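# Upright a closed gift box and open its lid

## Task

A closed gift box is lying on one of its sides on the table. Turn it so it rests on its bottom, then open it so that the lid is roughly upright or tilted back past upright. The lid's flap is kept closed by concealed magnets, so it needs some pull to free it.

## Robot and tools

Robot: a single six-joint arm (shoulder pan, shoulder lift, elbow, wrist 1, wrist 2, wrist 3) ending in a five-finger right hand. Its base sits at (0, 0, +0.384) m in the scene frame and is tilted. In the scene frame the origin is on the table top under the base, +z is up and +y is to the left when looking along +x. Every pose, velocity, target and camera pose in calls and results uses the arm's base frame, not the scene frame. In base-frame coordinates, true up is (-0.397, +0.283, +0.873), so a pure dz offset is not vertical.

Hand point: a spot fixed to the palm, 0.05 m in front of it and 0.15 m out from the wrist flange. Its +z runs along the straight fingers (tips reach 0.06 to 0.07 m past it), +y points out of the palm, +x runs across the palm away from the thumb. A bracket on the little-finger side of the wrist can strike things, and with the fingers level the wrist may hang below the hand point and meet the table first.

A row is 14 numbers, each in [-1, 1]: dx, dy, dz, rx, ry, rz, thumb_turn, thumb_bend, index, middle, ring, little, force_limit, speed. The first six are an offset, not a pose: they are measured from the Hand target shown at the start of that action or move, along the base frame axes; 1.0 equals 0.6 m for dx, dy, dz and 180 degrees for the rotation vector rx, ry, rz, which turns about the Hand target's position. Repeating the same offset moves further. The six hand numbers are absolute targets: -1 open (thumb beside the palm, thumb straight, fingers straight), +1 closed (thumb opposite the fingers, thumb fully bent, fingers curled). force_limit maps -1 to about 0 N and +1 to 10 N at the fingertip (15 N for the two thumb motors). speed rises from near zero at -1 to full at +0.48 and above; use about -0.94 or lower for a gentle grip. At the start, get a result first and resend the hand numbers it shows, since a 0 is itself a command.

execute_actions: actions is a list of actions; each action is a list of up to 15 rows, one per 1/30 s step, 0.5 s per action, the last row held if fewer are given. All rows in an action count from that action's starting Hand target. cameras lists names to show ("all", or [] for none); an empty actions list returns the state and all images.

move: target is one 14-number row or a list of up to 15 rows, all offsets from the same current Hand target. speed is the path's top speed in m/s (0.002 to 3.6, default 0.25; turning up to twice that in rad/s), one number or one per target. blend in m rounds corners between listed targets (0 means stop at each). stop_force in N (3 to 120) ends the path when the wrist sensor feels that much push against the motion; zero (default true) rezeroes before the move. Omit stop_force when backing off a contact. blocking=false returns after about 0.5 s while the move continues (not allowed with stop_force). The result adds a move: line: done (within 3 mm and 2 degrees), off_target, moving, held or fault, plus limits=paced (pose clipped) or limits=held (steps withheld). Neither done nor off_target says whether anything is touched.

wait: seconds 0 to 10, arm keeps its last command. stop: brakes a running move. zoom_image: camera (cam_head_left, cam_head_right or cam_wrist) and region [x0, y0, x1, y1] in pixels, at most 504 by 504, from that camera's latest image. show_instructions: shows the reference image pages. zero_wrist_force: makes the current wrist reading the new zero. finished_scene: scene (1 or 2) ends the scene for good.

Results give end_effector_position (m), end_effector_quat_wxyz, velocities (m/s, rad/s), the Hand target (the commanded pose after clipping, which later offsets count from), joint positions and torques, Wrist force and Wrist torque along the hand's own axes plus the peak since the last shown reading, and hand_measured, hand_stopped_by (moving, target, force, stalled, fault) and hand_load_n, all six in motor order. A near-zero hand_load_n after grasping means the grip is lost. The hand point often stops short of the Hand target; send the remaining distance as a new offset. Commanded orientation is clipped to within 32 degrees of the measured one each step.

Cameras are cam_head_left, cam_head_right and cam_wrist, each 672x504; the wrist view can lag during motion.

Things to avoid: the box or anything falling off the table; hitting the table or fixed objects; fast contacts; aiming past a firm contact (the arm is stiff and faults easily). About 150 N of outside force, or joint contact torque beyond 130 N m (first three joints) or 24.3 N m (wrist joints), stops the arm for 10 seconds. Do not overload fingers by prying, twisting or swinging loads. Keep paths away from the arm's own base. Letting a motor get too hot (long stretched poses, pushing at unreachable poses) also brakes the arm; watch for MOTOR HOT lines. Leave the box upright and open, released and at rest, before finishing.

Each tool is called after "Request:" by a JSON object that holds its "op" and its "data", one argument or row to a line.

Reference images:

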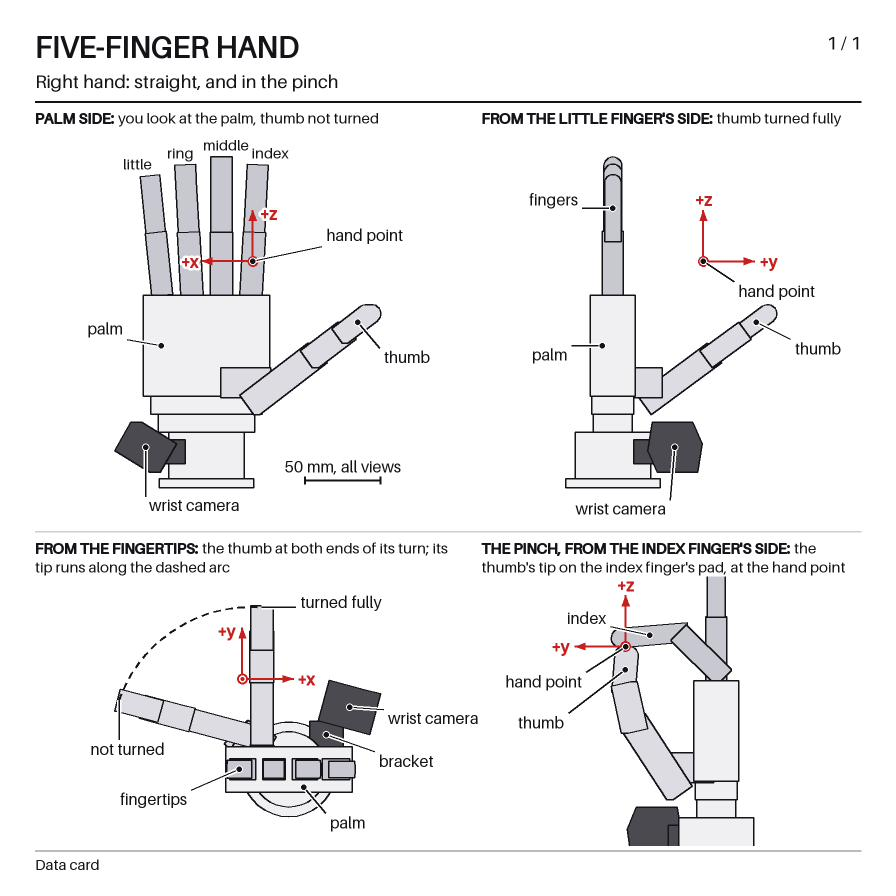

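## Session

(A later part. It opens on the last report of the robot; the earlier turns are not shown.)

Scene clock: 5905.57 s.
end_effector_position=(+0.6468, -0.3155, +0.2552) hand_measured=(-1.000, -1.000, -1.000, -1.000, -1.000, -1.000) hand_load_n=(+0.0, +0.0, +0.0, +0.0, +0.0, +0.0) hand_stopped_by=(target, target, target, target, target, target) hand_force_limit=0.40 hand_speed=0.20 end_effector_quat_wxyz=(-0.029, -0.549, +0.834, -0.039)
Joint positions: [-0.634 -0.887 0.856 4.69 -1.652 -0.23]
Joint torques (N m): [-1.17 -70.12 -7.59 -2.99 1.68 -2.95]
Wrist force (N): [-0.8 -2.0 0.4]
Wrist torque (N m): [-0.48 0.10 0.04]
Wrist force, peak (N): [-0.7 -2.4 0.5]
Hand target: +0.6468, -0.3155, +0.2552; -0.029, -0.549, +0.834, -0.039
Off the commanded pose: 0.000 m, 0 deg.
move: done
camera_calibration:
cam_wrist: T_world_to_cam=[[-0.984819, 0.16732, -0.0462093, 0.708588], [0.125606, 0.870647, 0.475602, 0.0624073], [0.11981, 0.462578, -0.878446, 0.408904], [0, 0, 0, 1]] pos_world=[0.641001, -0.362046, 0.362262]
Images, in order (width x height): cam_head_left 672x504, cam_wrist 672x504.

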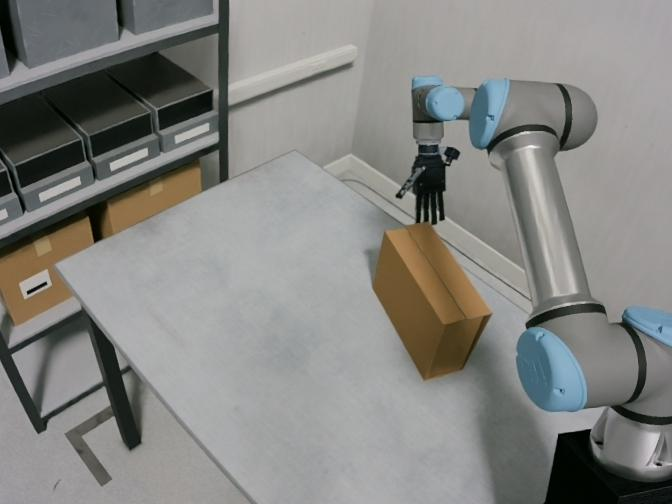

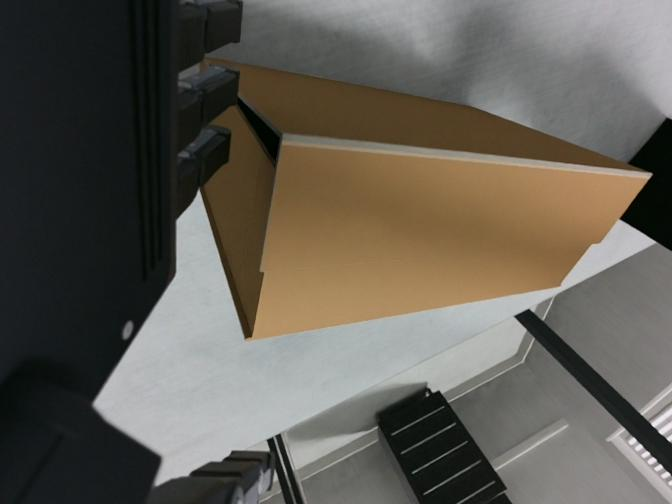

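Request:
{"op": "move", "data": {
  "target": [-0.0142,0.0001,-0.0103,0,0,0,-1,-1,-1,-1,-1,-1,0.4,0.2],
  "speed": 0.01,
  "stop_force": 3,
  "cameras": ["cam_wrist"]
}}

Request:
{"op": "zoom_image", "data": {
  "camera": "cam_wrist",
  "region": [160, 40, 360, 240]
}}

Scene clock: 5935.73 s.
end_effector_position=(+0.6383, -0.3154, +0.2490) hand_measured=(-1.000, -1.000, -1.000, -1.000, -1.000, -1.000) hand_load_n=(+0.0, +0.0, +0.0, +0.0, +0.0, +0.0) hand_stopped_by=(target, target, target, target, target, target) hand_force_limit=0.40 hand_speed=0.20 end_effector_quat_wxyz=(-0.029, -0.549, +0.834, -0.039)
Joint positions: [-0.641 -0.91 0.912 4.657 -1.651 -0.236]
Joint torques (N m): [-0.03 -69.56 -7.51 -2.86 1.75 -3.03]
Wrist force (N): [-0.7 -2.1 0.4]
Wrist torque (N m): [-0.50 0.07 0.05]
Wrist force, peak (N): [-0.6 -2.7 0.5]
Hand target: +0.6383, -0.3154, +0.2490; -0.029, -0.549, +0.834, -0.039
Off the commanded pose: 0.000 m, 0 deg.
move: done
camera_calibration:
cam_wrist: T_world_to_cam=[[-0.984819, 0.16732, -0.0462093, 0.699918], [0.125606, 0.870647, 0.475602, 0.0662891], [0.11981, 0.462578, -0.878446, 0.404517], [0, 0, 0, 1]] pos_world=[0.632501, -0.361946, 0.356162]
Images, in order (width x height): cam_wrist 672x504.

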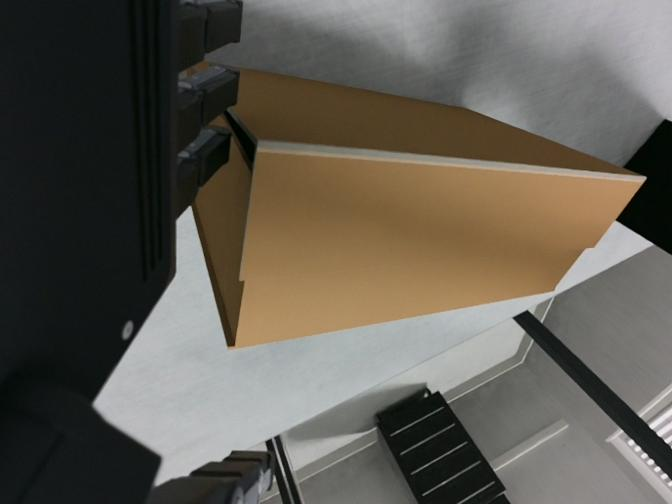

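Scaled by 2.520 from the camera's 672x504 image, which has a finer 960x720 frame.

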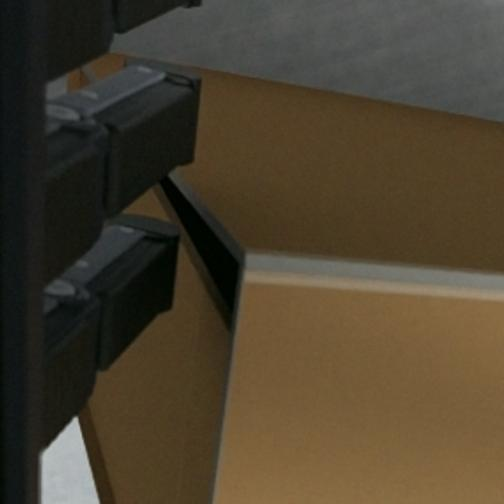

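Request:
{"op": "move", "data": {
  "target": [-0.0032,-0.0076,0.001,0,0,0,-1,-1,-1,-1,-1,-1,0.4,0.2],
  "speed": 0.01,
  "stop_force": 3,
  "cameras": ["cam_wrist"]
}}

Request:
{"op": "zoom_image", "data": {
  "camera": "cam_wrist",
  "region": [160, 40, 360, 240]
}}

Scene clock: 6006.13 s.
end_effector_position=(+0.6364, -0.3200, +0.2496) hand_measured=(-1.000, -1.000, -1.000, -1.000, -1.000, -1.000) hand_load_n=(+0.0, +0.0, +0.0, +0.0, +0.0, +0.0) hand_stopped_by=(target, target, target, target, target, target) hand_force_limit=0.40 hand_speed=0.20 end_effector_quat_wxyz=(-0.029, -0.549, +0.834, -0.039)
Joint positions: [-0.647 -0.909 0.909 4.659 -1.651 -0.243]
Joint torques (N m): [-0.45 -48.53 -33.79 0.54 1.73 -2.89]
Wrist force (N): [-0.7 -2.2 0.6]
Wrist torque (N m): [-0.52 0.06 0.05]
Wrist force, peak (N): [-0.5 -2.6 0.7]
Hand target: +0.6364, -0.3200, +0.2496; -0.029, -0.549, +0.834, -0.039
Off the commanded pose: 0.000 m, 0 deg.
move: done
camera_calibration:
cam_wrist: T_world_to_cam=[[-0.984819, 0.16732, -0.0462093, 0.698844], [0.125606, 0.870647, 0.475602, 0.0702474], [0.11981, 0.462578, -0.878446, 0.4074], [0, 0, 0, 1]] pos_world=[0.630601, -0.366546, 0.356762]
Images, in order (width x height): cam_wrist 672x504.

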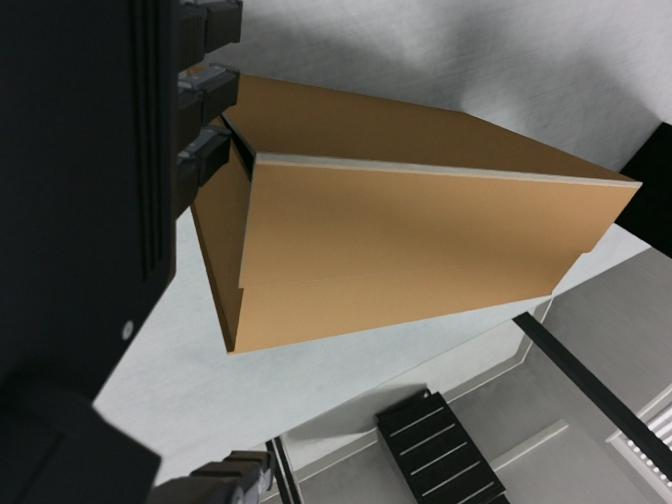

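Scaled by 2.520 from the camera's 672x504 image, which has a finer 960x720 frame.

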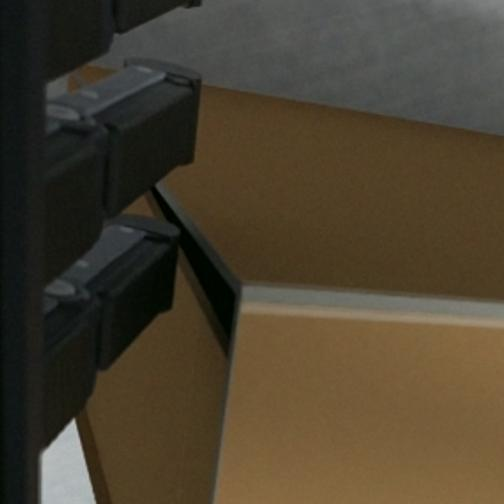

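Request:
{"op": "move", "data": {
  "target": [-0.0111,0.0038,-0.0063,0,0,0,-1,-1,-1,-1,-1,-1,0.4,0.2],
  "speed": 0.008,
  "stop_force": 3,
  "cameras": ["cam_wrist"]
}}

Request:
{"op": "zoom_image", "data": {
  "camera": "cam_wrist",
  "region": [160, 40, 360, 240]
}}

Scene clock: 6016.03 s.
end_effector_position=(+0.6297, -0.3177, +0.2458) hand_measured=(-1.000, -1.000, -1.000, -1.000, -1.000, -1.000) hand_load_n=(+0.0, +0.0, +0.5, +0.5, +0.0, +0.5) hand_stopped_by=(target, target, target, target, target, target) hand_force_limit=0.40 hand_speed=0.20 end_effector_quat_wxyz=(-0.029, -0.549, +0.834, -0.039)
Joint positions: [-0.65 -0.93 0.953 4.636 -1.651 -0.246]
Joint torques (N m): [-0.23 -69.04 -6.73 -2.41 1.81 -2.88]
Wrist force (N): [-0.3 -4.1 0.1]
Wrist torque (N m): [-0.47 0.12 0.05]
Wrist force, peak (N): [-0.1 -4.1 0.3]
Hand target: +0.6297, -0.3177, +0.2458; -0.029, -0.549, +0.834, -0.039
Off the commanded pose: 0.000 m, 0 deg.
move: done
camera_calibration:
cam_wrist: T_world_to_cam=[[-0.984819, 0.16732, -0.0462093, 0.691686], [0.125606, 0.870647, 0.475602, 0.0708937], [0.11981, 0.462578, -0.878446, 0.403801], [0, 0, 0, 1]] pos_world=[0.623901, -0.364246, 0.352962]
Images, in order (width x height): cam_wrist 672x504.

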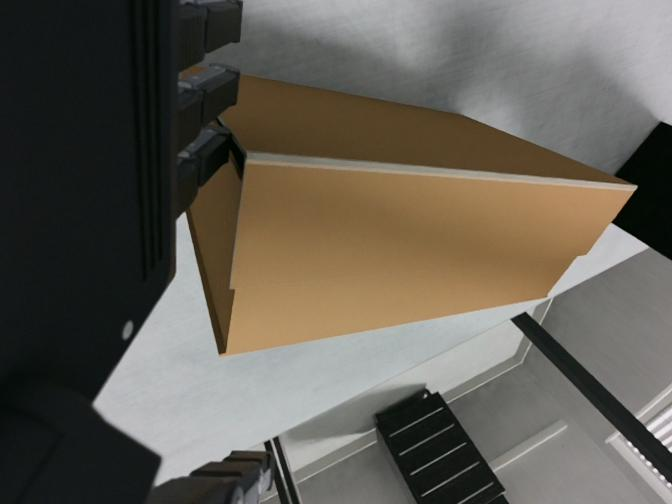

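Scaled by 2.520 from the camera's 672x504 image, which has a finer 960x720 frame.

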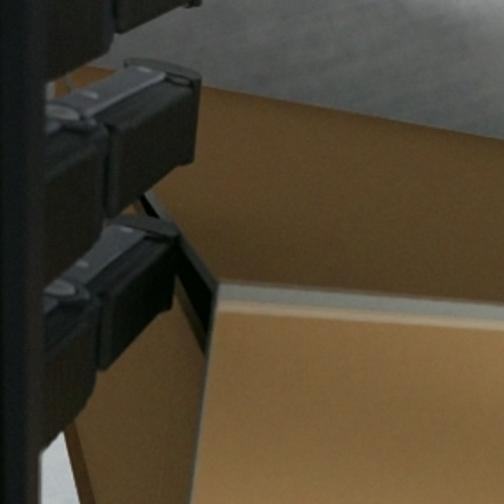

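Request:
{"op": "move", "data": {
  "target": [
    [-0.0013,-0.0031,0.0004,0,0,0,-1,-1,-1,-1,-1,-1,0.4,0.2],
    [-0.0069,-0.0012,-0.0028,0,0,0,-1,-1,-1,-1,-1,-1,0.4,0.2]
  ],
  "speed": 0.006,
  "stop_force": 3,
  "cameras": ["cam_wrist"]
}}

Request:
{"op": "zoom_image", "data": {
  "camera": "cam_wrist",
  "region": [160, 40, 360, 240]
}}

Scene clock: 6028.47 s.
end_effector_position=(+0.6256, -0.3184, +0.2441) hand_measured=(-1.000, -1.000, -1.000, -1.000, -1.000, -1.000) hand_load_n=(+0.0, +0.0, +0.0, +0.0, +0.0, +0.0) hand_stopped_by=(target, target, target, target, target, target) hand_force_limit=0.40 hand_speed=0.20 end_effector_quat_wxyz=(-0.029, -0.549, +0.834, -0.039)
Joint positions: [-0.655 -0.94 0.973 4.625 -1.651 -0.25]
Joint torques (N m): [-0.04 -68.14 -5.75 -2.39 1.67 -3.02]
Wrist force (N): [0.0 -3.6 -1.6]
Wrist torque (N m): [-0.40 0.11 0.06]
Wrist force, peak (N): [0.1 -4.3 0.0]
Hand target: +0.6256, -0.3184, +0.2441; -0.029, -0.549, +0.834, -0.039
Off the commanded pose: 0.000 m, 0 deg.
move: done
camera_calibration:
cam_wrist: T_world_to_cam=[[-0.984819, 0.16732, -0.0462093, 0.687686], [0.125606, 0.870647, 0.475602, 0.0728267], [0.11981, 0.462578, -0.878446, 0.403122], [0, 0, 0, 1]] pos_world=[0.619801, -0.364946, 0.351262]
Images, in order (width x height): cam_wrist 672x504.

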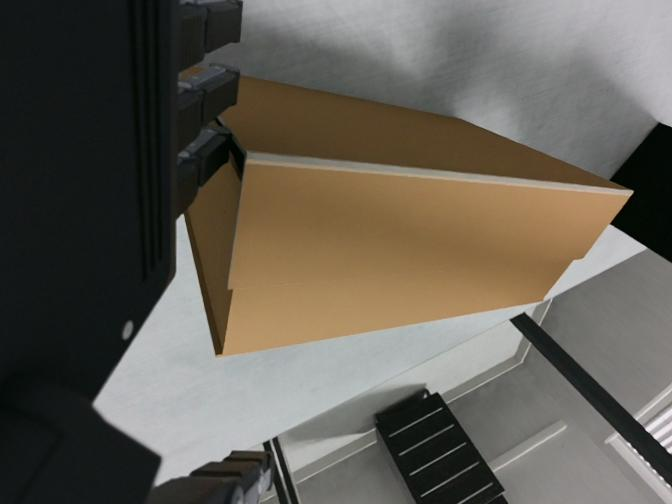

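Scaled by 2.520 from the camera's 672x504 image, which has a finer 960x720 frame.

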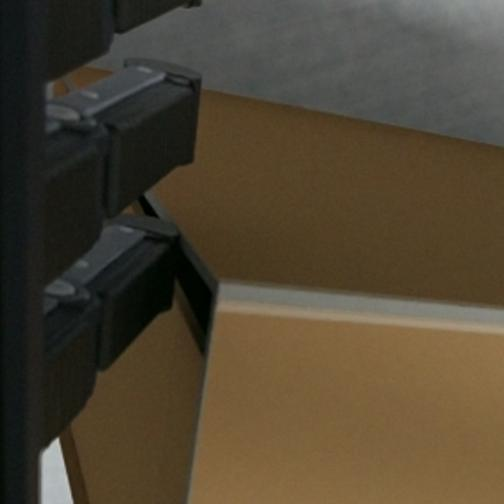

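Request:
{"op": "move", "data": {
  "target": [-0.0026,-0.0061,0.0008,0,0,0,-1,-1,-1,-1,-1,-1,0.4,0.2],
  "speed": 0.006,
  "stop_force": 4,
  "cameras": ["cam_wrist"]
}}

Request:
{"op": "zoom_image", "data": {
  "camera": "cam_wrist",
  "region": [160, 40, 360, 240]
}}

Scene clock: 6062.37 s.
end_effector_position=(+0.6240, -0.3221, +0.2446) hand_measured=(-1.000, -1.000, -1.000, -1.000, -1.000, -1.000) hand_load_n=(+0.0, +0.0, +0.0, +0.5, +0.0, +0.0) hand_stopped_by=(target, target, target, target, target, target) hand_force_limit=0.40 hand_speed=0.20 end_effector_quat_wxyz=(-0.029, -0.549, +0.834, -0.039)
Joint positions: [-0.66 -0.939 0.97 4.626 -1.65 -0.255]
Joint torques (N m): [-1.37 -47.14 -33.24 0.68 1.18 -2.84]
Wrist force (N): [-0.4 -2.1 0.5]
Wrist torque (N m): [-0.51 0.05 0.06]
Wrist force, peak (N): [0.0 -4.0 -1.4]
Hand target: +0.6240, -0.3221, +0.2446; -0.029, -0.549, +0.834, -0.039
Off the commanded pose: 0.000 m, 0 deg.
move: done
camera_calibration:
cam_wrist: T_world_to_cam=[[-0.984819, 0.16732, -0.0462093, 0.686753], [0.125606, 0.870647, 0.475602, 0.0760113], [0.11981, 0.462578, -0.878446, 0.405465], [0, 0, 0, 1]] pos_world=[0.618201, -0.368646, 0.351762]
Images, in order (width x height): cam_wrist 672x504.

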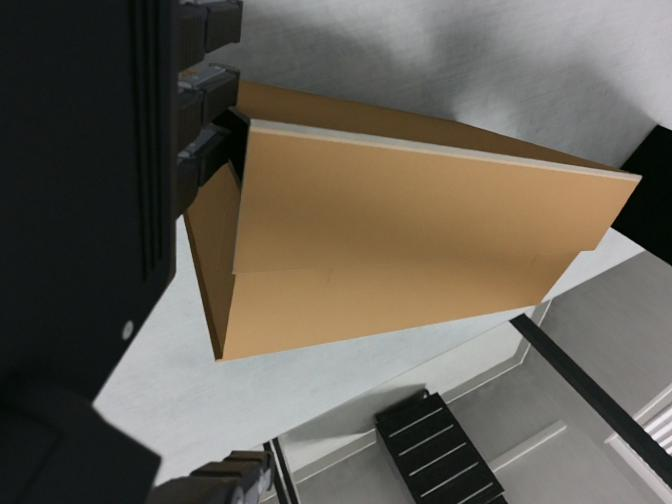

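Scaled by 2.520 from the camera's 672x504 image, which has a finer 960x720 frame.

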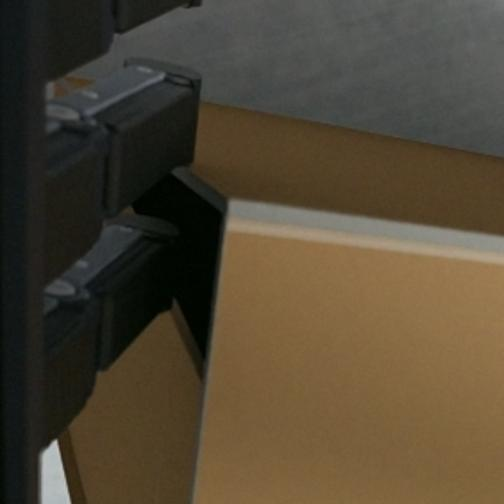

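Request:
{"op": "move", "data": {
  "target": [-0.0009,-0.0058,-0.0462,0,0,0,-1,-1,-1,-1,-1,-1,0.4,0.2],
  "speed": 0.012,
  "stop_force": 4,
  "cameras": ["cam_wrist","cam_head_left"]
}}

Request:
{"op": "zoom_image", "data": {
  "camera": "cam_wrist",
  "region": [160, 40, 360, 240]
}}

Request:
{"op": "zoom_image", "data": {
  "camera": "cam_head_left",
  "region": [370, 160, 500, 390]
}}

Scene clock: 6098.23 s.
end_effector_position=(+0.6235, -0.3255, +0.2169) hand_measured=(-1.000, -1.000, -1.000, -1.000, -1.000, -1.000) hand_load_n=(+0.0, +0.0, +0.0, +0.0, +0.0, +0.0) hand_stopped_by=(target, target, target, target, target, target) hand_force_limit=0.40 hand_speed=0.20 end_effector_quat_wxyz=(-0.029, -0.549, +0.834, -0.039)
Joint positions: [-0.664 -0.931 1.028 4.56 -1.65 -0.259]
Joint torques (N m): [-0.7 -46.07 -6.29 -2.96 1.81 -3.02]
Wrist force (N): [-0.7 -2.1 0.7]
Wrist torque (N m): [-0.50 0.08 0.04]
Wrist force, peak (N): [-0.7 -2.5 0.4]
Hand target: +0.6235, -0.3255, +0.2169; -0.029, -0.549, +0.834, -0.039
Off the commanded pose: 0.000 m, 0 deg.
move: done
camera_calibration:
cam_wrist: T_world_to_cam=[[-0.984819, 0.16732, -0.0462093, 0.685566], [0.125606, 0.870647, 0.475602, 0.0922955], [0.11981, 0.462578, -0.878446, 0.382811], [0, 0, 0, 1]] pos_world=[0.617701, -0.372146, 0.324062]
Images, in order (width x height): cam_head_left 672x504, cam_wrist 672x504.

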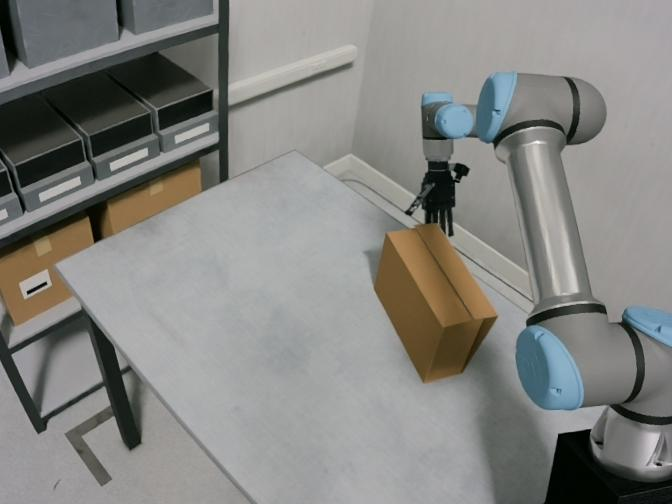

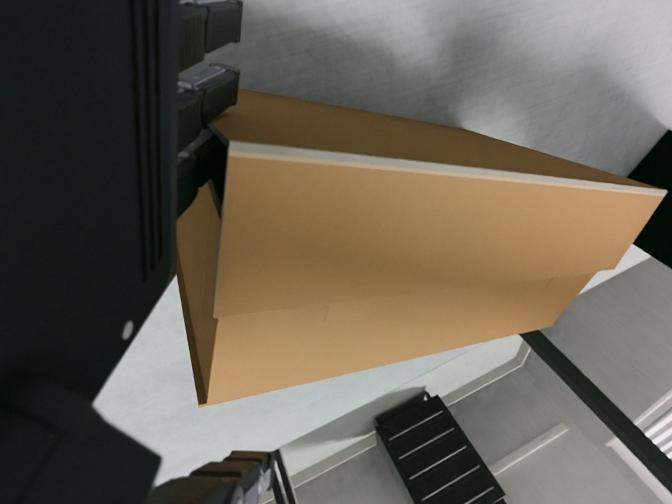

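Scaled by 2.520 from the camera's 672x504 image, which has a finer 960x720 frame.

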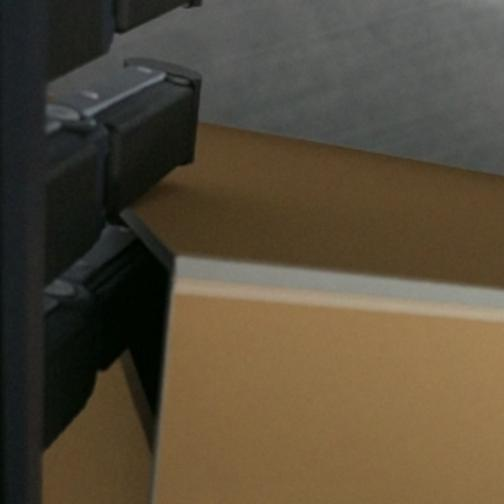

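Scaled by 2.191 from the camera's 672x504 image, which has a finer 960x720 frame.

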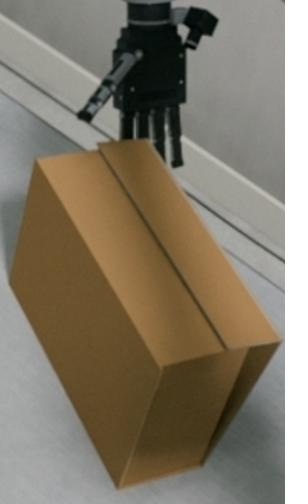

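Request:
{"op": "move", "data": {
  "target": [0,0,0,0,0,0,-1,-1,-1,-1,0.9,0.9,0.4,0.2],
  "speed": 0.05
}}

Scene clock: 6191.27 s.
end_effector_position=(+0.6235, -0.3255, +0.2169) hand_measured=(-1.000, -1.000, -1.000, -1.000, +0.900, +0.900) hand_load_n=(+0.0, +0.0, +0.0, +0.0, +0.0, +0.0) hand_stopped_by=(target, target, target, target, target, target) hand_force_limit=0.40 hand_speed=0.20 end_effector_quat_wxyz=(-0.029, -0.549, +0.834, -0.039)
Joint positions: [-0.664 -0.931 1.028 4.56 -1.65 -0.259]
Joint torques (N m): [-0.66 -46.81 -9.61 -2.02 1.07 -2.92]
Wrist force (N): [-0.6 -2.0 0.5]
Wrist torque (N m): [-0.48 0.07 0.06]
Wrist force, peak (N): [-0.6 -2.6 0.4]
Hand target: +0.6235, -0.3255, +0.2169; -0.029, -0.549, +0.834, -0.039
Off the commanded pose: 0.000 m, 0 deg.
move: done

Request:
{"op": "move", "data": {
  "target": [-0.0241,-0.0718,-0.001,0.0521,-0.0179,0.0295,-1,-1,-1,-1,0.9,0.9,0.4,0.2],
  "speed": 0.04,
  "stop_force": 8,
  "cameras": ["cam_wrist","cam_head_left"]
}}

Request:
{"op": "zoom_image", "data": {
  "camera": "cam_head_left",
  "region": [370, 160, 500, 390]
}}

Scene clock: 6216.10 s.
end_effector_position=(+0.6090, -0.3686, +0.2163) hand_measured=(-1.000, -1.000, -1.000, -1.000, +0.900, +0.900) hand_load_n=(+0.0, +0.0, +0.0, +0.0, +0.0, +0.0) hand_stopped_by=(target, target, target, target, target, target) hand_force_limit=0.40 hand_speed=0.20 end_effector_quat_wxyz=(+0.041, -0.586, +0.809, +0.013)
Joint positions: [-0.766 -0.872 0.928 4.667 -1.485 -0.45]
Joint torques (N m): [-2.87 -47.73 -32.25 0.65 1.94 -3.04]
Wrist force (N): [-0.2 -2.1 0.8]
Wrist torque (N m): [-0.50 0.00 0.09]
Wrist force, peak (N): [-0.8 -2.5 0.5]
Hand target: +0.6090, -0.3686, +0.2163; +0.041, -0.586, +0.809, +0.013
Off the commanded pose: 0.000 m, 0 deg.
move: done
camera_calibration:
cam_wrist: T_world_to_cam=[[-0.992992, 0.0858584, -0.0812052, 0.660934], [0.0177556, 0.787737, 0.615756, 0.136714], [0.116836, 0.609999, -0.783741, 0.43956], [0, 0, 0, 1]] pos_world=[0.602518, -0.432572, 0.31399]
Images, in order (width x height): cam_head_left 672x504, cam_wrist 672x504.

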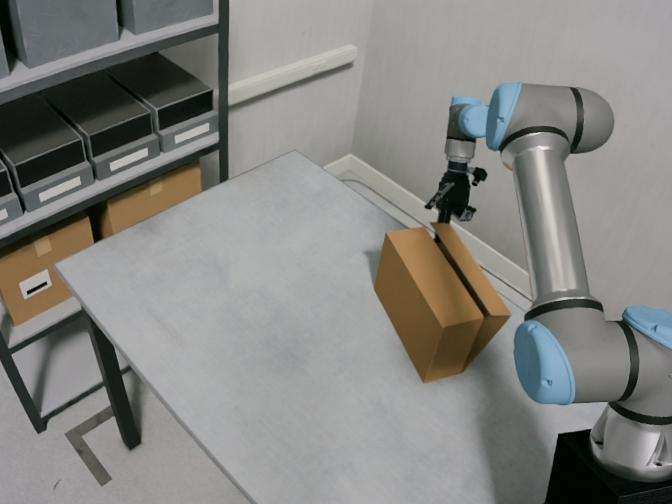

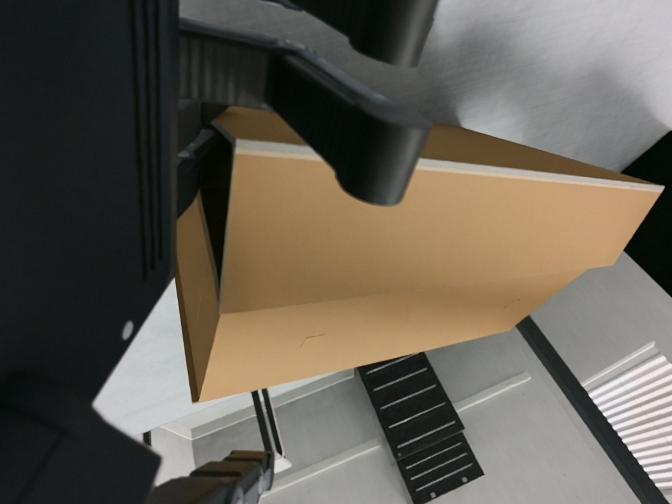

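Scaled by 2.191 from the camera's 672x504 image, which has a finer 960x720 frame.

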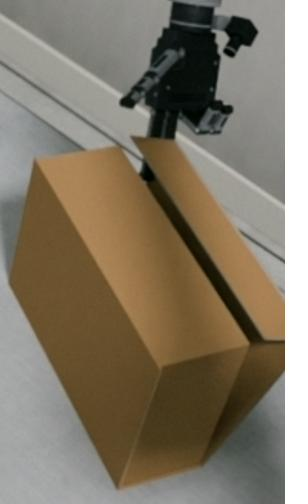

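Request:
{"op": "move", "data": {
  "target": [
    [-0.0169,-0.0725,-0.014,0.0521,-0.0179,0.0295,-1,-1,-1,-1,0.9,0.9,0.4,0.2],
    [-0.0262,-0.1429,-0.0405,0.1042,-0.0358,0.059,-1,-1,-1,-1,0.9,0.9,0.4,0.2]
  ],
  "speed": 0.04,
  "blend": 0.01,
  "stop_force": 8,
  "cameras": ["cam_wrist","cam_head_left"]
}}

Request:
{"op": "zoom_image", "data": {
  "camera": "cam_head_left",
  "region": [370, 160, 530, 390]
}}

Scene clock: 6228.43 s.
end_effector_position=(+0.5933, -0.4544, +0.1920) hand_measured=(-1.000, -1.000, -1.000, -1.000, +0.900, +0.900) hand_load_n=(+0.0, +0.0, +0.0, +0.0, +0.0, +0.0) hand_stopped_by=(target, target, target, target, target, target) hand_force_limit=0.40 hand_speed=0.20 end_effector_quat_wxyz=(+0.180, -0.643, +0.735, +0.115)
Joint positions: [-0.918 -0.554 0.424 5.108 -1.228 -0.831]
Joint torques (N m): [-7.92 -51.31 -34.35 1.39 2.2 -2.92]
Wrist force (N): [0.4 -1.9 0.6]
Wrist torque (N m): [-0.42 0.00 0.15]
Wrist force, peak (N): [0.2 -2.6 0.7]
Hand target: +0.5933, -0.4544, +0.1920; +0.180, -0.643, +0.735, +0.115
Off the commanded pose: 0.000 m, 0 deg.
move: done
camera_calibration:
cam_wrist: T_world_to_cam=[[-0.980555, -0.0546735, -0.188473, 0.600151], [-0.188289, 0.532778, 0.825043, 0.185684], [0.0553065, 0.844487, -0.532712, 0.569512], [0, 0, 0, 1]] pos_world=[0.591946, -0.547062, 0.263301]
Images, in order (width x height): cam_head_left 672x504, cam_wrist 672x504.

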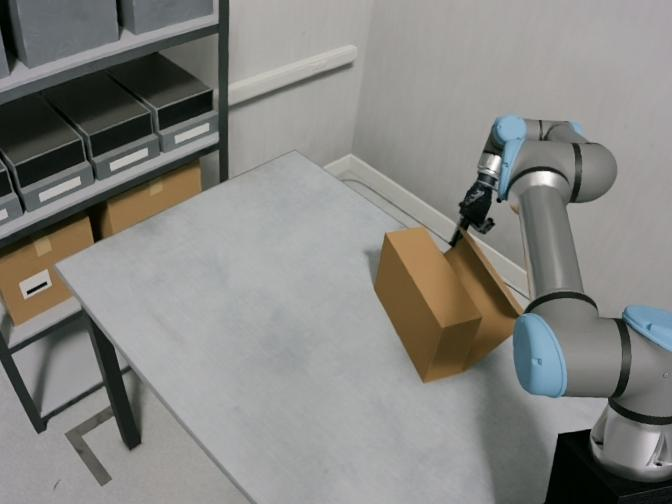

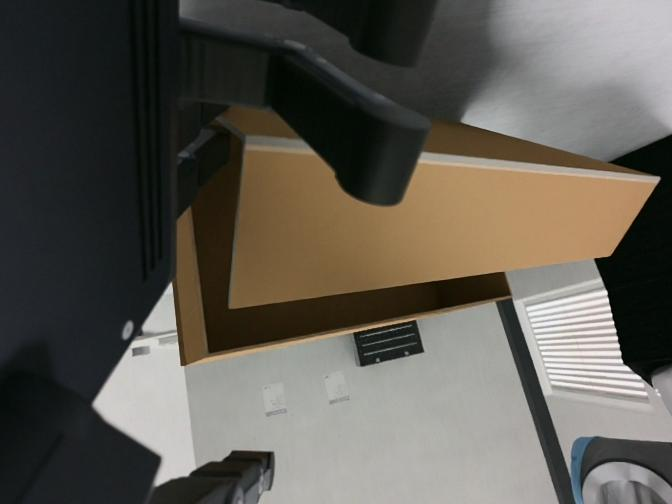

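Scaled by 2.191 from the camera's 672x504 image, which has a finer 960x720 frame.

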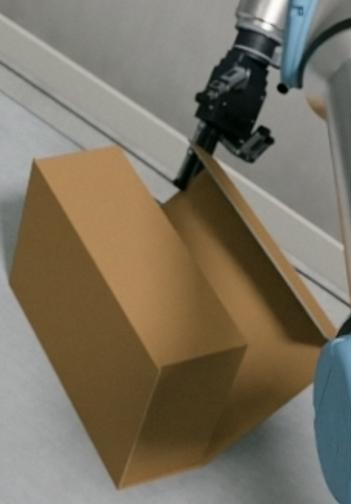

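Request:
{"op": "move", "data": {
  "target": [-0.001,-0.0657,-0.038,0.0521,-0.0179,0.0295,-1,-1,-1,-1,0.9,0.9,0.4,0.2],
  "speed": 0.04,
  "stop_force": 8,
  "cameras": ["cam_wrist","cam_head_left"]
}}

Request:
{"op": "zoom_image", "data": {
  "camera": "cam_head_left",
  "region": [370, 160, 530, 390]
}}

Scene clock: 6238.83 s.
end_effector_position=(+0.5917, -0.4927, +0.1687) hand_measured=(-1.000, -1.000, -1.000, -1.000, +0.900, +0.900) hand_load_n=(+0.0, -0.5, +0.0, +0.0, +0.0, +0.0) hand_stopped_by=(target, target, target, target, target, target) hand_force_limit=0.40 hand_speed=0.20 end_effector_quat_wxyz=(-0.251, +0.658, -0.701, -0.114)
Joint positions: [-0.976 -0.322 0.035 5.333 -1.114 -0.991]
Joint torques (N m): [-9.57 -51.71 -34.61 -2.01 2.31 -2.82]
Wrist force (N): [0.5 -1.9 0.7]
Wrist torque (N m): [-0.41 0.01 0.14]
Wrist force, peak (N): [0.2 -2.3 1.2]
Hand target: +0.5927, -0.4938, +0.1692; -0.247, +0.663, -0.687, -0.165
Off the commanded pose: 0.001 m, 6 deg.
elbow stopped short: the move would have taken joint 3 (elbow) straighter than the controller allows.
move: off_target
camera_calibration:
cam_wrist: T_world_to_cam=[[-0.946755, -0.0791581, -0.312071, 0.580918], [-0.31383, 0.443276, 0.839653, 0.25275], [0.0718679, 0.892883, -0.444516, 0.588794], [0, 0, 0, 1]] pos_world=[0.586993, -0.591778, 0.230794]
Images, in order (width x height): cam_head_left 672x504, cam_wrist 672x504.

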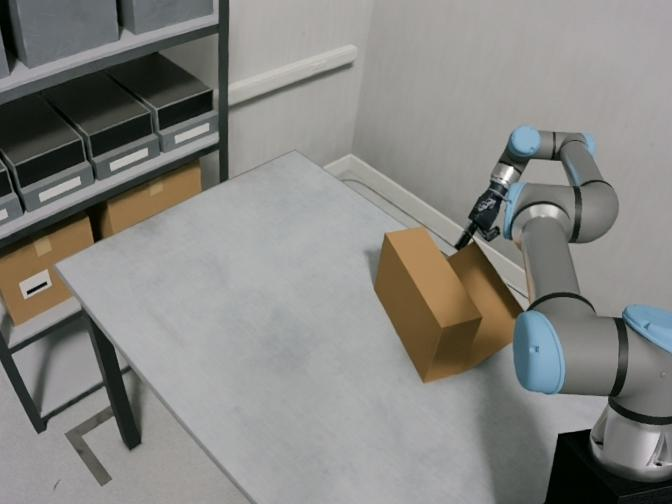

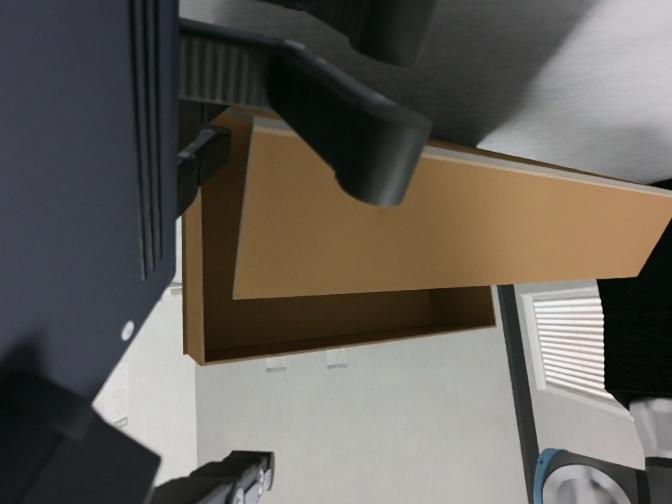

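Scaled by 2.191 from the camera's 672x504 image, which has a finer 960x720 frame.

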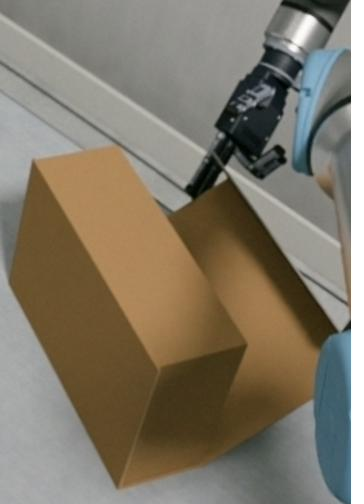

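Request:
{"op": "move", "data": {
  "target": [0.0056,-0.011,-0.0214,-0.0695,0.0239,-0.0393,-1,-1,-1,-1,0.9,0.9,0.4,0.2],
  "speed": 0.04,
  "stop_force": 8,
  "cameras": ["cam_wrist","cam_head_left"]
}}

Request:
{"op": "zoom_image", "data": {
  "camera": "cam_head_left",
  "region": [370, 160, 530, 390]
}}

Scene clock: 6295.07 s.
end_effector_position=(+0.5960, -0.5004, +0.1564) hand_measured=(-1.000, -1.000, -1.000, -1.000, +0.900, +0.900) hand_load_n=(+0.0, +0.0, +0.0, +0.0, +0.0, +0.0) hand_stopped_by=(target, target, target, target, target, target) hand_force_limit=0.40 hand_speed=0.20 end_effector_quat_wxyz=(+0.157, -0.636, +0.749, +0.098)
Joint positions: [-0.939 -0.401 0.208 5.133 -1.272 -0.81]
Joint torques (N m): [2.92 -73.57 -8.81 -2.24 -2.15 2.63]
Wrist force (N): [-0.3 -3.0 0.7]
Wrist torque (N m): [-0.47 0.05 -0.01]
Wrist force, peak (N): [0.5 -3.4 0.4]
Hand target: +0.5960, -0.5004, +0.1563; +0.157, -0.636, +0.749, +0.098
Off the commanded pose: 0.000 m, 0 deg.
move: done
camera_calibration:
cam_wrist: T_world_to_cam=[[-0.985292, -0.0341499, -0.167432, 0.603402], [-0.155762, 0.582424, 0.797822, 0.249835], [0.0702711, 0.812168, -0.579177, 0.571439], [0, 0, 0, 1]] pos_world=[0.593286, -0.589008, 0.232669]
Images, in order (width x height): cam_head_left 672x504, cam_wrist 672x504.

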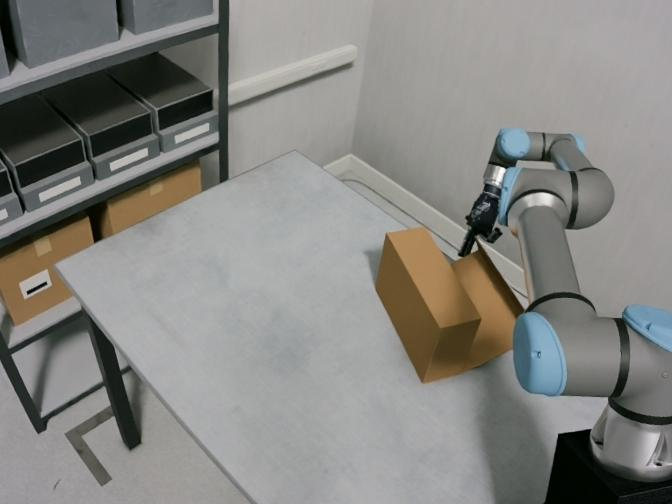

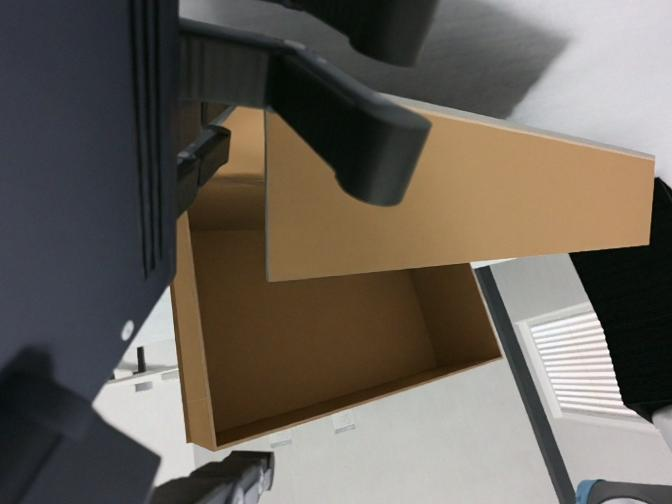

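Scaled by 2.191 from the camera's 672x504 image, which has a finer 960x720 frame.

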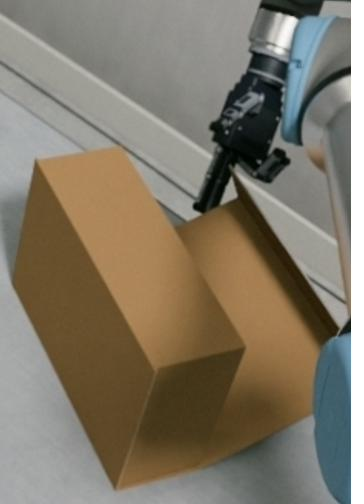

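Request:
{"op": "move", "data": {
  "target": [0.0094,-0.0274,-0.0334,0,0,0,-1,-1,-1,-1,0.9,0.9,0.4,0.2],
  "speed": 0.03,
  "stop_force": 6,
  "cameras": ["cam_wrist","cam_head_left"]
}}

Request:
{"op": "zoom_image", "data": {
  "camera": "cam_head_left",
  "region": [370, 160, 530, 390]
}}

Scene clock: 6305.87 s.
end_effector_position=(+0.6010, -0.5161, +0.1360) hand_measured=(-1.000, -1.000, -1.000, -1.000, +0.900, +0.900) hand_load_n=(+0.0, +0.0, +0.0, +0.0, +0.0, +0.0) hand_stopped_by=(target, target, target, target, target, target) hand_force_limit=0.40 hand_speed=0.20 end_effector_quat_wxyz=(+0.158, -0.635, +0.751, +0.090)
Joint positions: [-0.947 -0.291 0.035 5.18 -1.27 -0.812]
Joint torques (N m): [-9.42 -51.41 -35.61 -2.27 1.88 2.57]
Wrist force (N): [0.0 -2.7 1.3]
Wrist torque (N m): [-0.46 0.02 0.10]
Wrist force, peak (N): [-0.1 -3.3 1.0]
Hand target: +0.6017, -0.5168, +0.1363; +0.157, -0.636, +0.749, +0.098
Off the commanded pose: 0.001 m, 1 deg.
elbow stopped short: the move would have taken joint 3 (elbow) straighter than the controller allows.
move: done
camera_calibration:
cam_wrist: T_world_to_cam=[[-0.983443, -0.0307587, -0.178589, 0.606468], [-0.161851, 0.59236, 0.789249, 0.285898], [0.0815129, 0.805086, -0.58753, 0.56284], [0, 0, 0, 1]] pos_world=[0.596821, -0.603835, 0.21335]
Images, in order (width x height): cam_head_left 672x504, cam_wrist 672x504.

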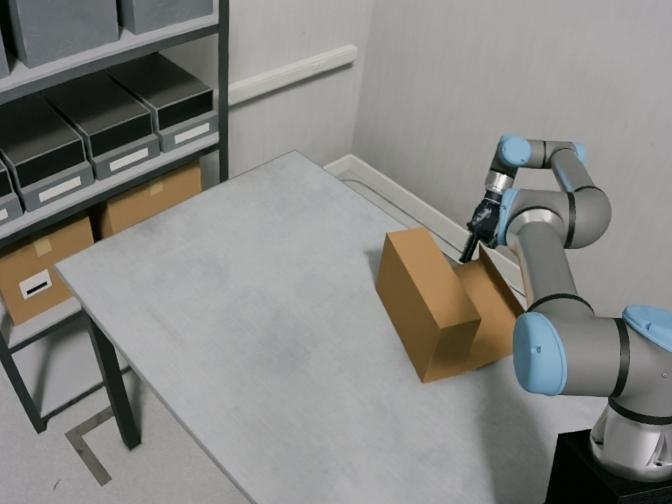

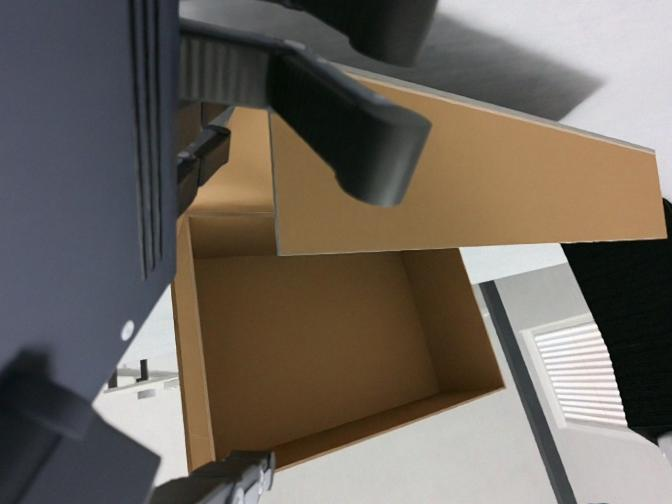

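Scaled by 2.191 from the camera's 672x504 image, which has a finer 960x720 frame.

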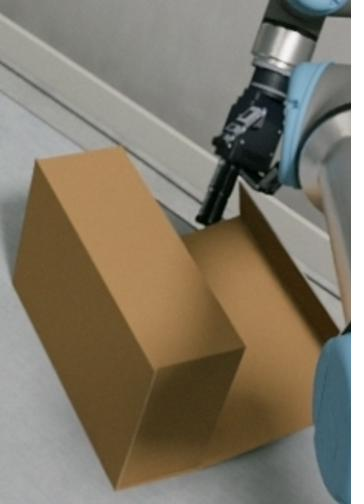

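Request:
{"op": "move", "data": {
  "target": [-0.0085,-0.002,-0.0367,-0.0089,-0.0514,-0.0193,-1,-1,-1,-1,0.9,0.9,0.4,0.2],
  "speed": 0.03,
  "stop_force": 6,
  "cameras": ["cam_wrist","cam_head_left"]
}}

Request:
{"op": "zoom_image", "data": {
  "camera": "cam_head_left",
  "region": [370, 160, 530, 390]
}}

Scene clock: 6330.33 s.
end_effector_position=(+0.5966, -0.5180, +0.1143) hand_measured=(-1.000, -1.000, -1.000, -1.000, +0.900, +0.900) hand_load_n=(+0.0, +0.0, +0.0, +0.0, +0.0, +0.0) hand_stopped_by=(target, target, target, target, target, target) hand_force_limit=0.40 hand_speed=0.20 end_effector_quat_wxyz=(+0.211, -0.621, +0.754, +0.032)
Joint positions: [-0.988 -0.555 0.634 4.747 -1.155 -0.819]
Joint torques (N m): [-9.95 -71.63 -6.87 -2.52 2.14 2.36]
Wrist force (N): [0.4 -2.5 0.9]
Wrist torque (N m): [-0.38 -0.03 0.13]
Wrist force, peak (N): [-0.1 -3.1 1.2]
Hand target: +0.5966, -0.5180, +0.1143; +0.211, -0.621, +0.754, +0.032
Off the commanded pose: 0.000 m, 0 deg.
move: done
camera_calibration:
cam_wrist: T_world_to_cam=[[-0.946048, 0.0176889, -0.323542, 0.617537], [-0.244482, 0.616337, 0.74857, 0.369871], [0.212653, 0.787284, -0.57876, 0.463475], [0, 0, 0, 1]] pos_world=[0.576087, -0.603776, 0.191166]
Images, in order (width x height): cam_head_left 672x504, cam_wrist 672x504.

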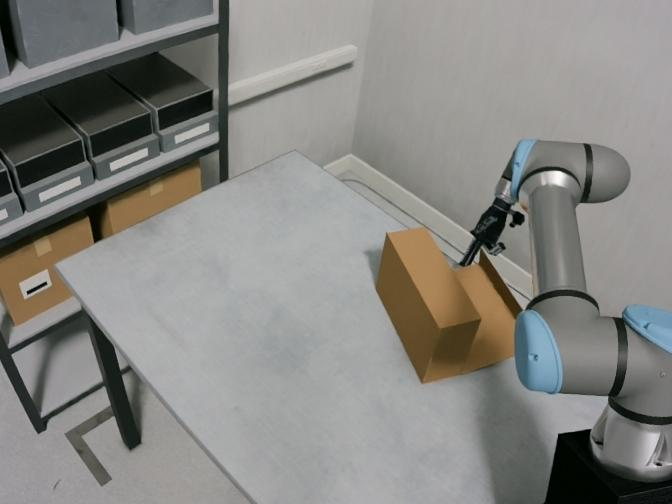

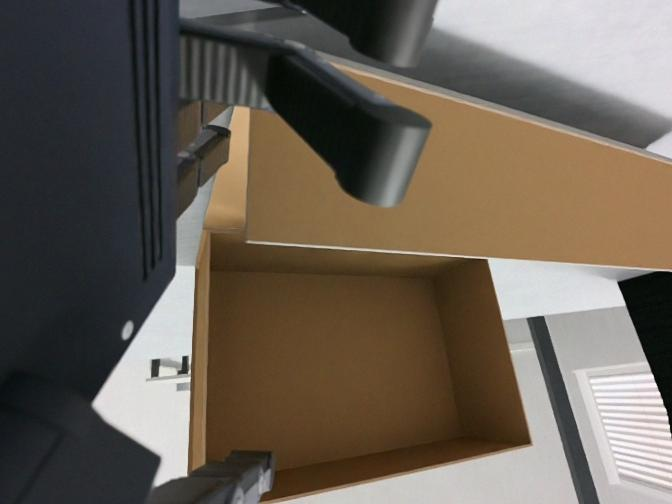

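Scaled by 2.191 from the camera's 672x504 image, which has a finer 960x720 frame.

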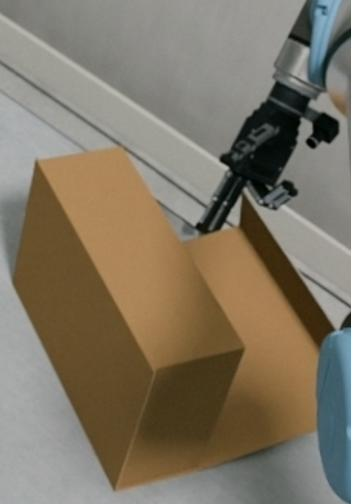

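Request:
{"op": "move", "data": {
  "target": [0.0042,-0.0078,-0.0118,0,0,0,-1,-1,-1,-1,0.9,0.9,0.4,0.2],
  "speed": 0.015,
  "stop_force": 4,
  "cameras": ["cam_head_left"]
}}

Request:
{"op": "zoom_image", "data": {
  "camera": "cam_head_left",
  "region": [420, 200, 540, 390]
}}

Scene clock: 6348.10 s.
end_effector_position=(+0.5991, -0.5227, +0.1072) hand_measured=(-1.000, -1.000, -1.000, -1.000, +0.900, +0.900) hand_load_n=(+0.0, +0.0, +0.0, +0.0, +0.0, +0.0) hand_stopped_by=(target, target, target, target, target, target) hand_force_limit=0.40 hand_speed=0.20 end_effector_quat_wxyz=(+0.211, -0.621, +0.754, +0.032)
Joint positions: [-0.989 -0.531 0.608 4.751 -1.156 -0.819]
Joint torques (N m): [-9.38 -49.91 -33.18 0.9 -1.69 -2.99]
Wrist force (N): [-0.2 -1.6 -0.1]
Wrist torque (N m): [-0.36 -0.04 0.10]
Wrist force, peak (N): [0.3 -3.0 1.3]
Hand target: +0.5991, -0.5227, +0.1072; +0.211, -0.621, +0.754, +0.032
Off the commanded pose: 0.000 m, 0 deg.
move: done
Images, in order (width x height): cam_head_left 672x504.

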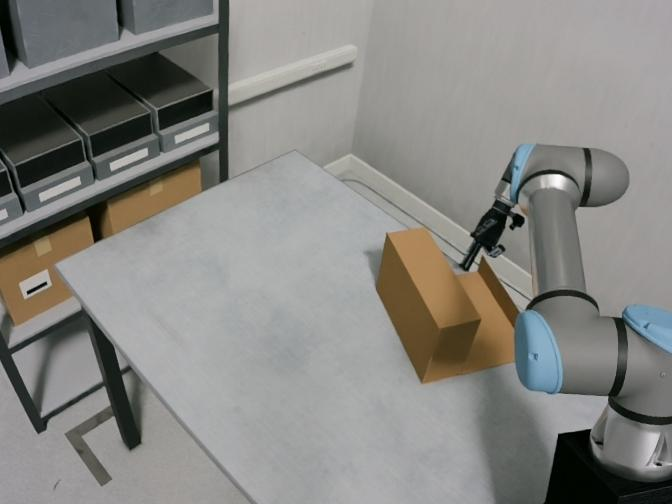

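Scaled by 2.653 from the camera's 672x504 image, which has a finer 960x720 frame.

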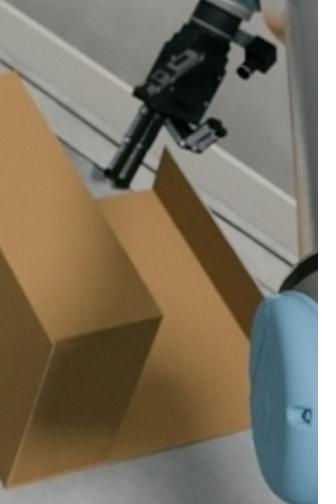

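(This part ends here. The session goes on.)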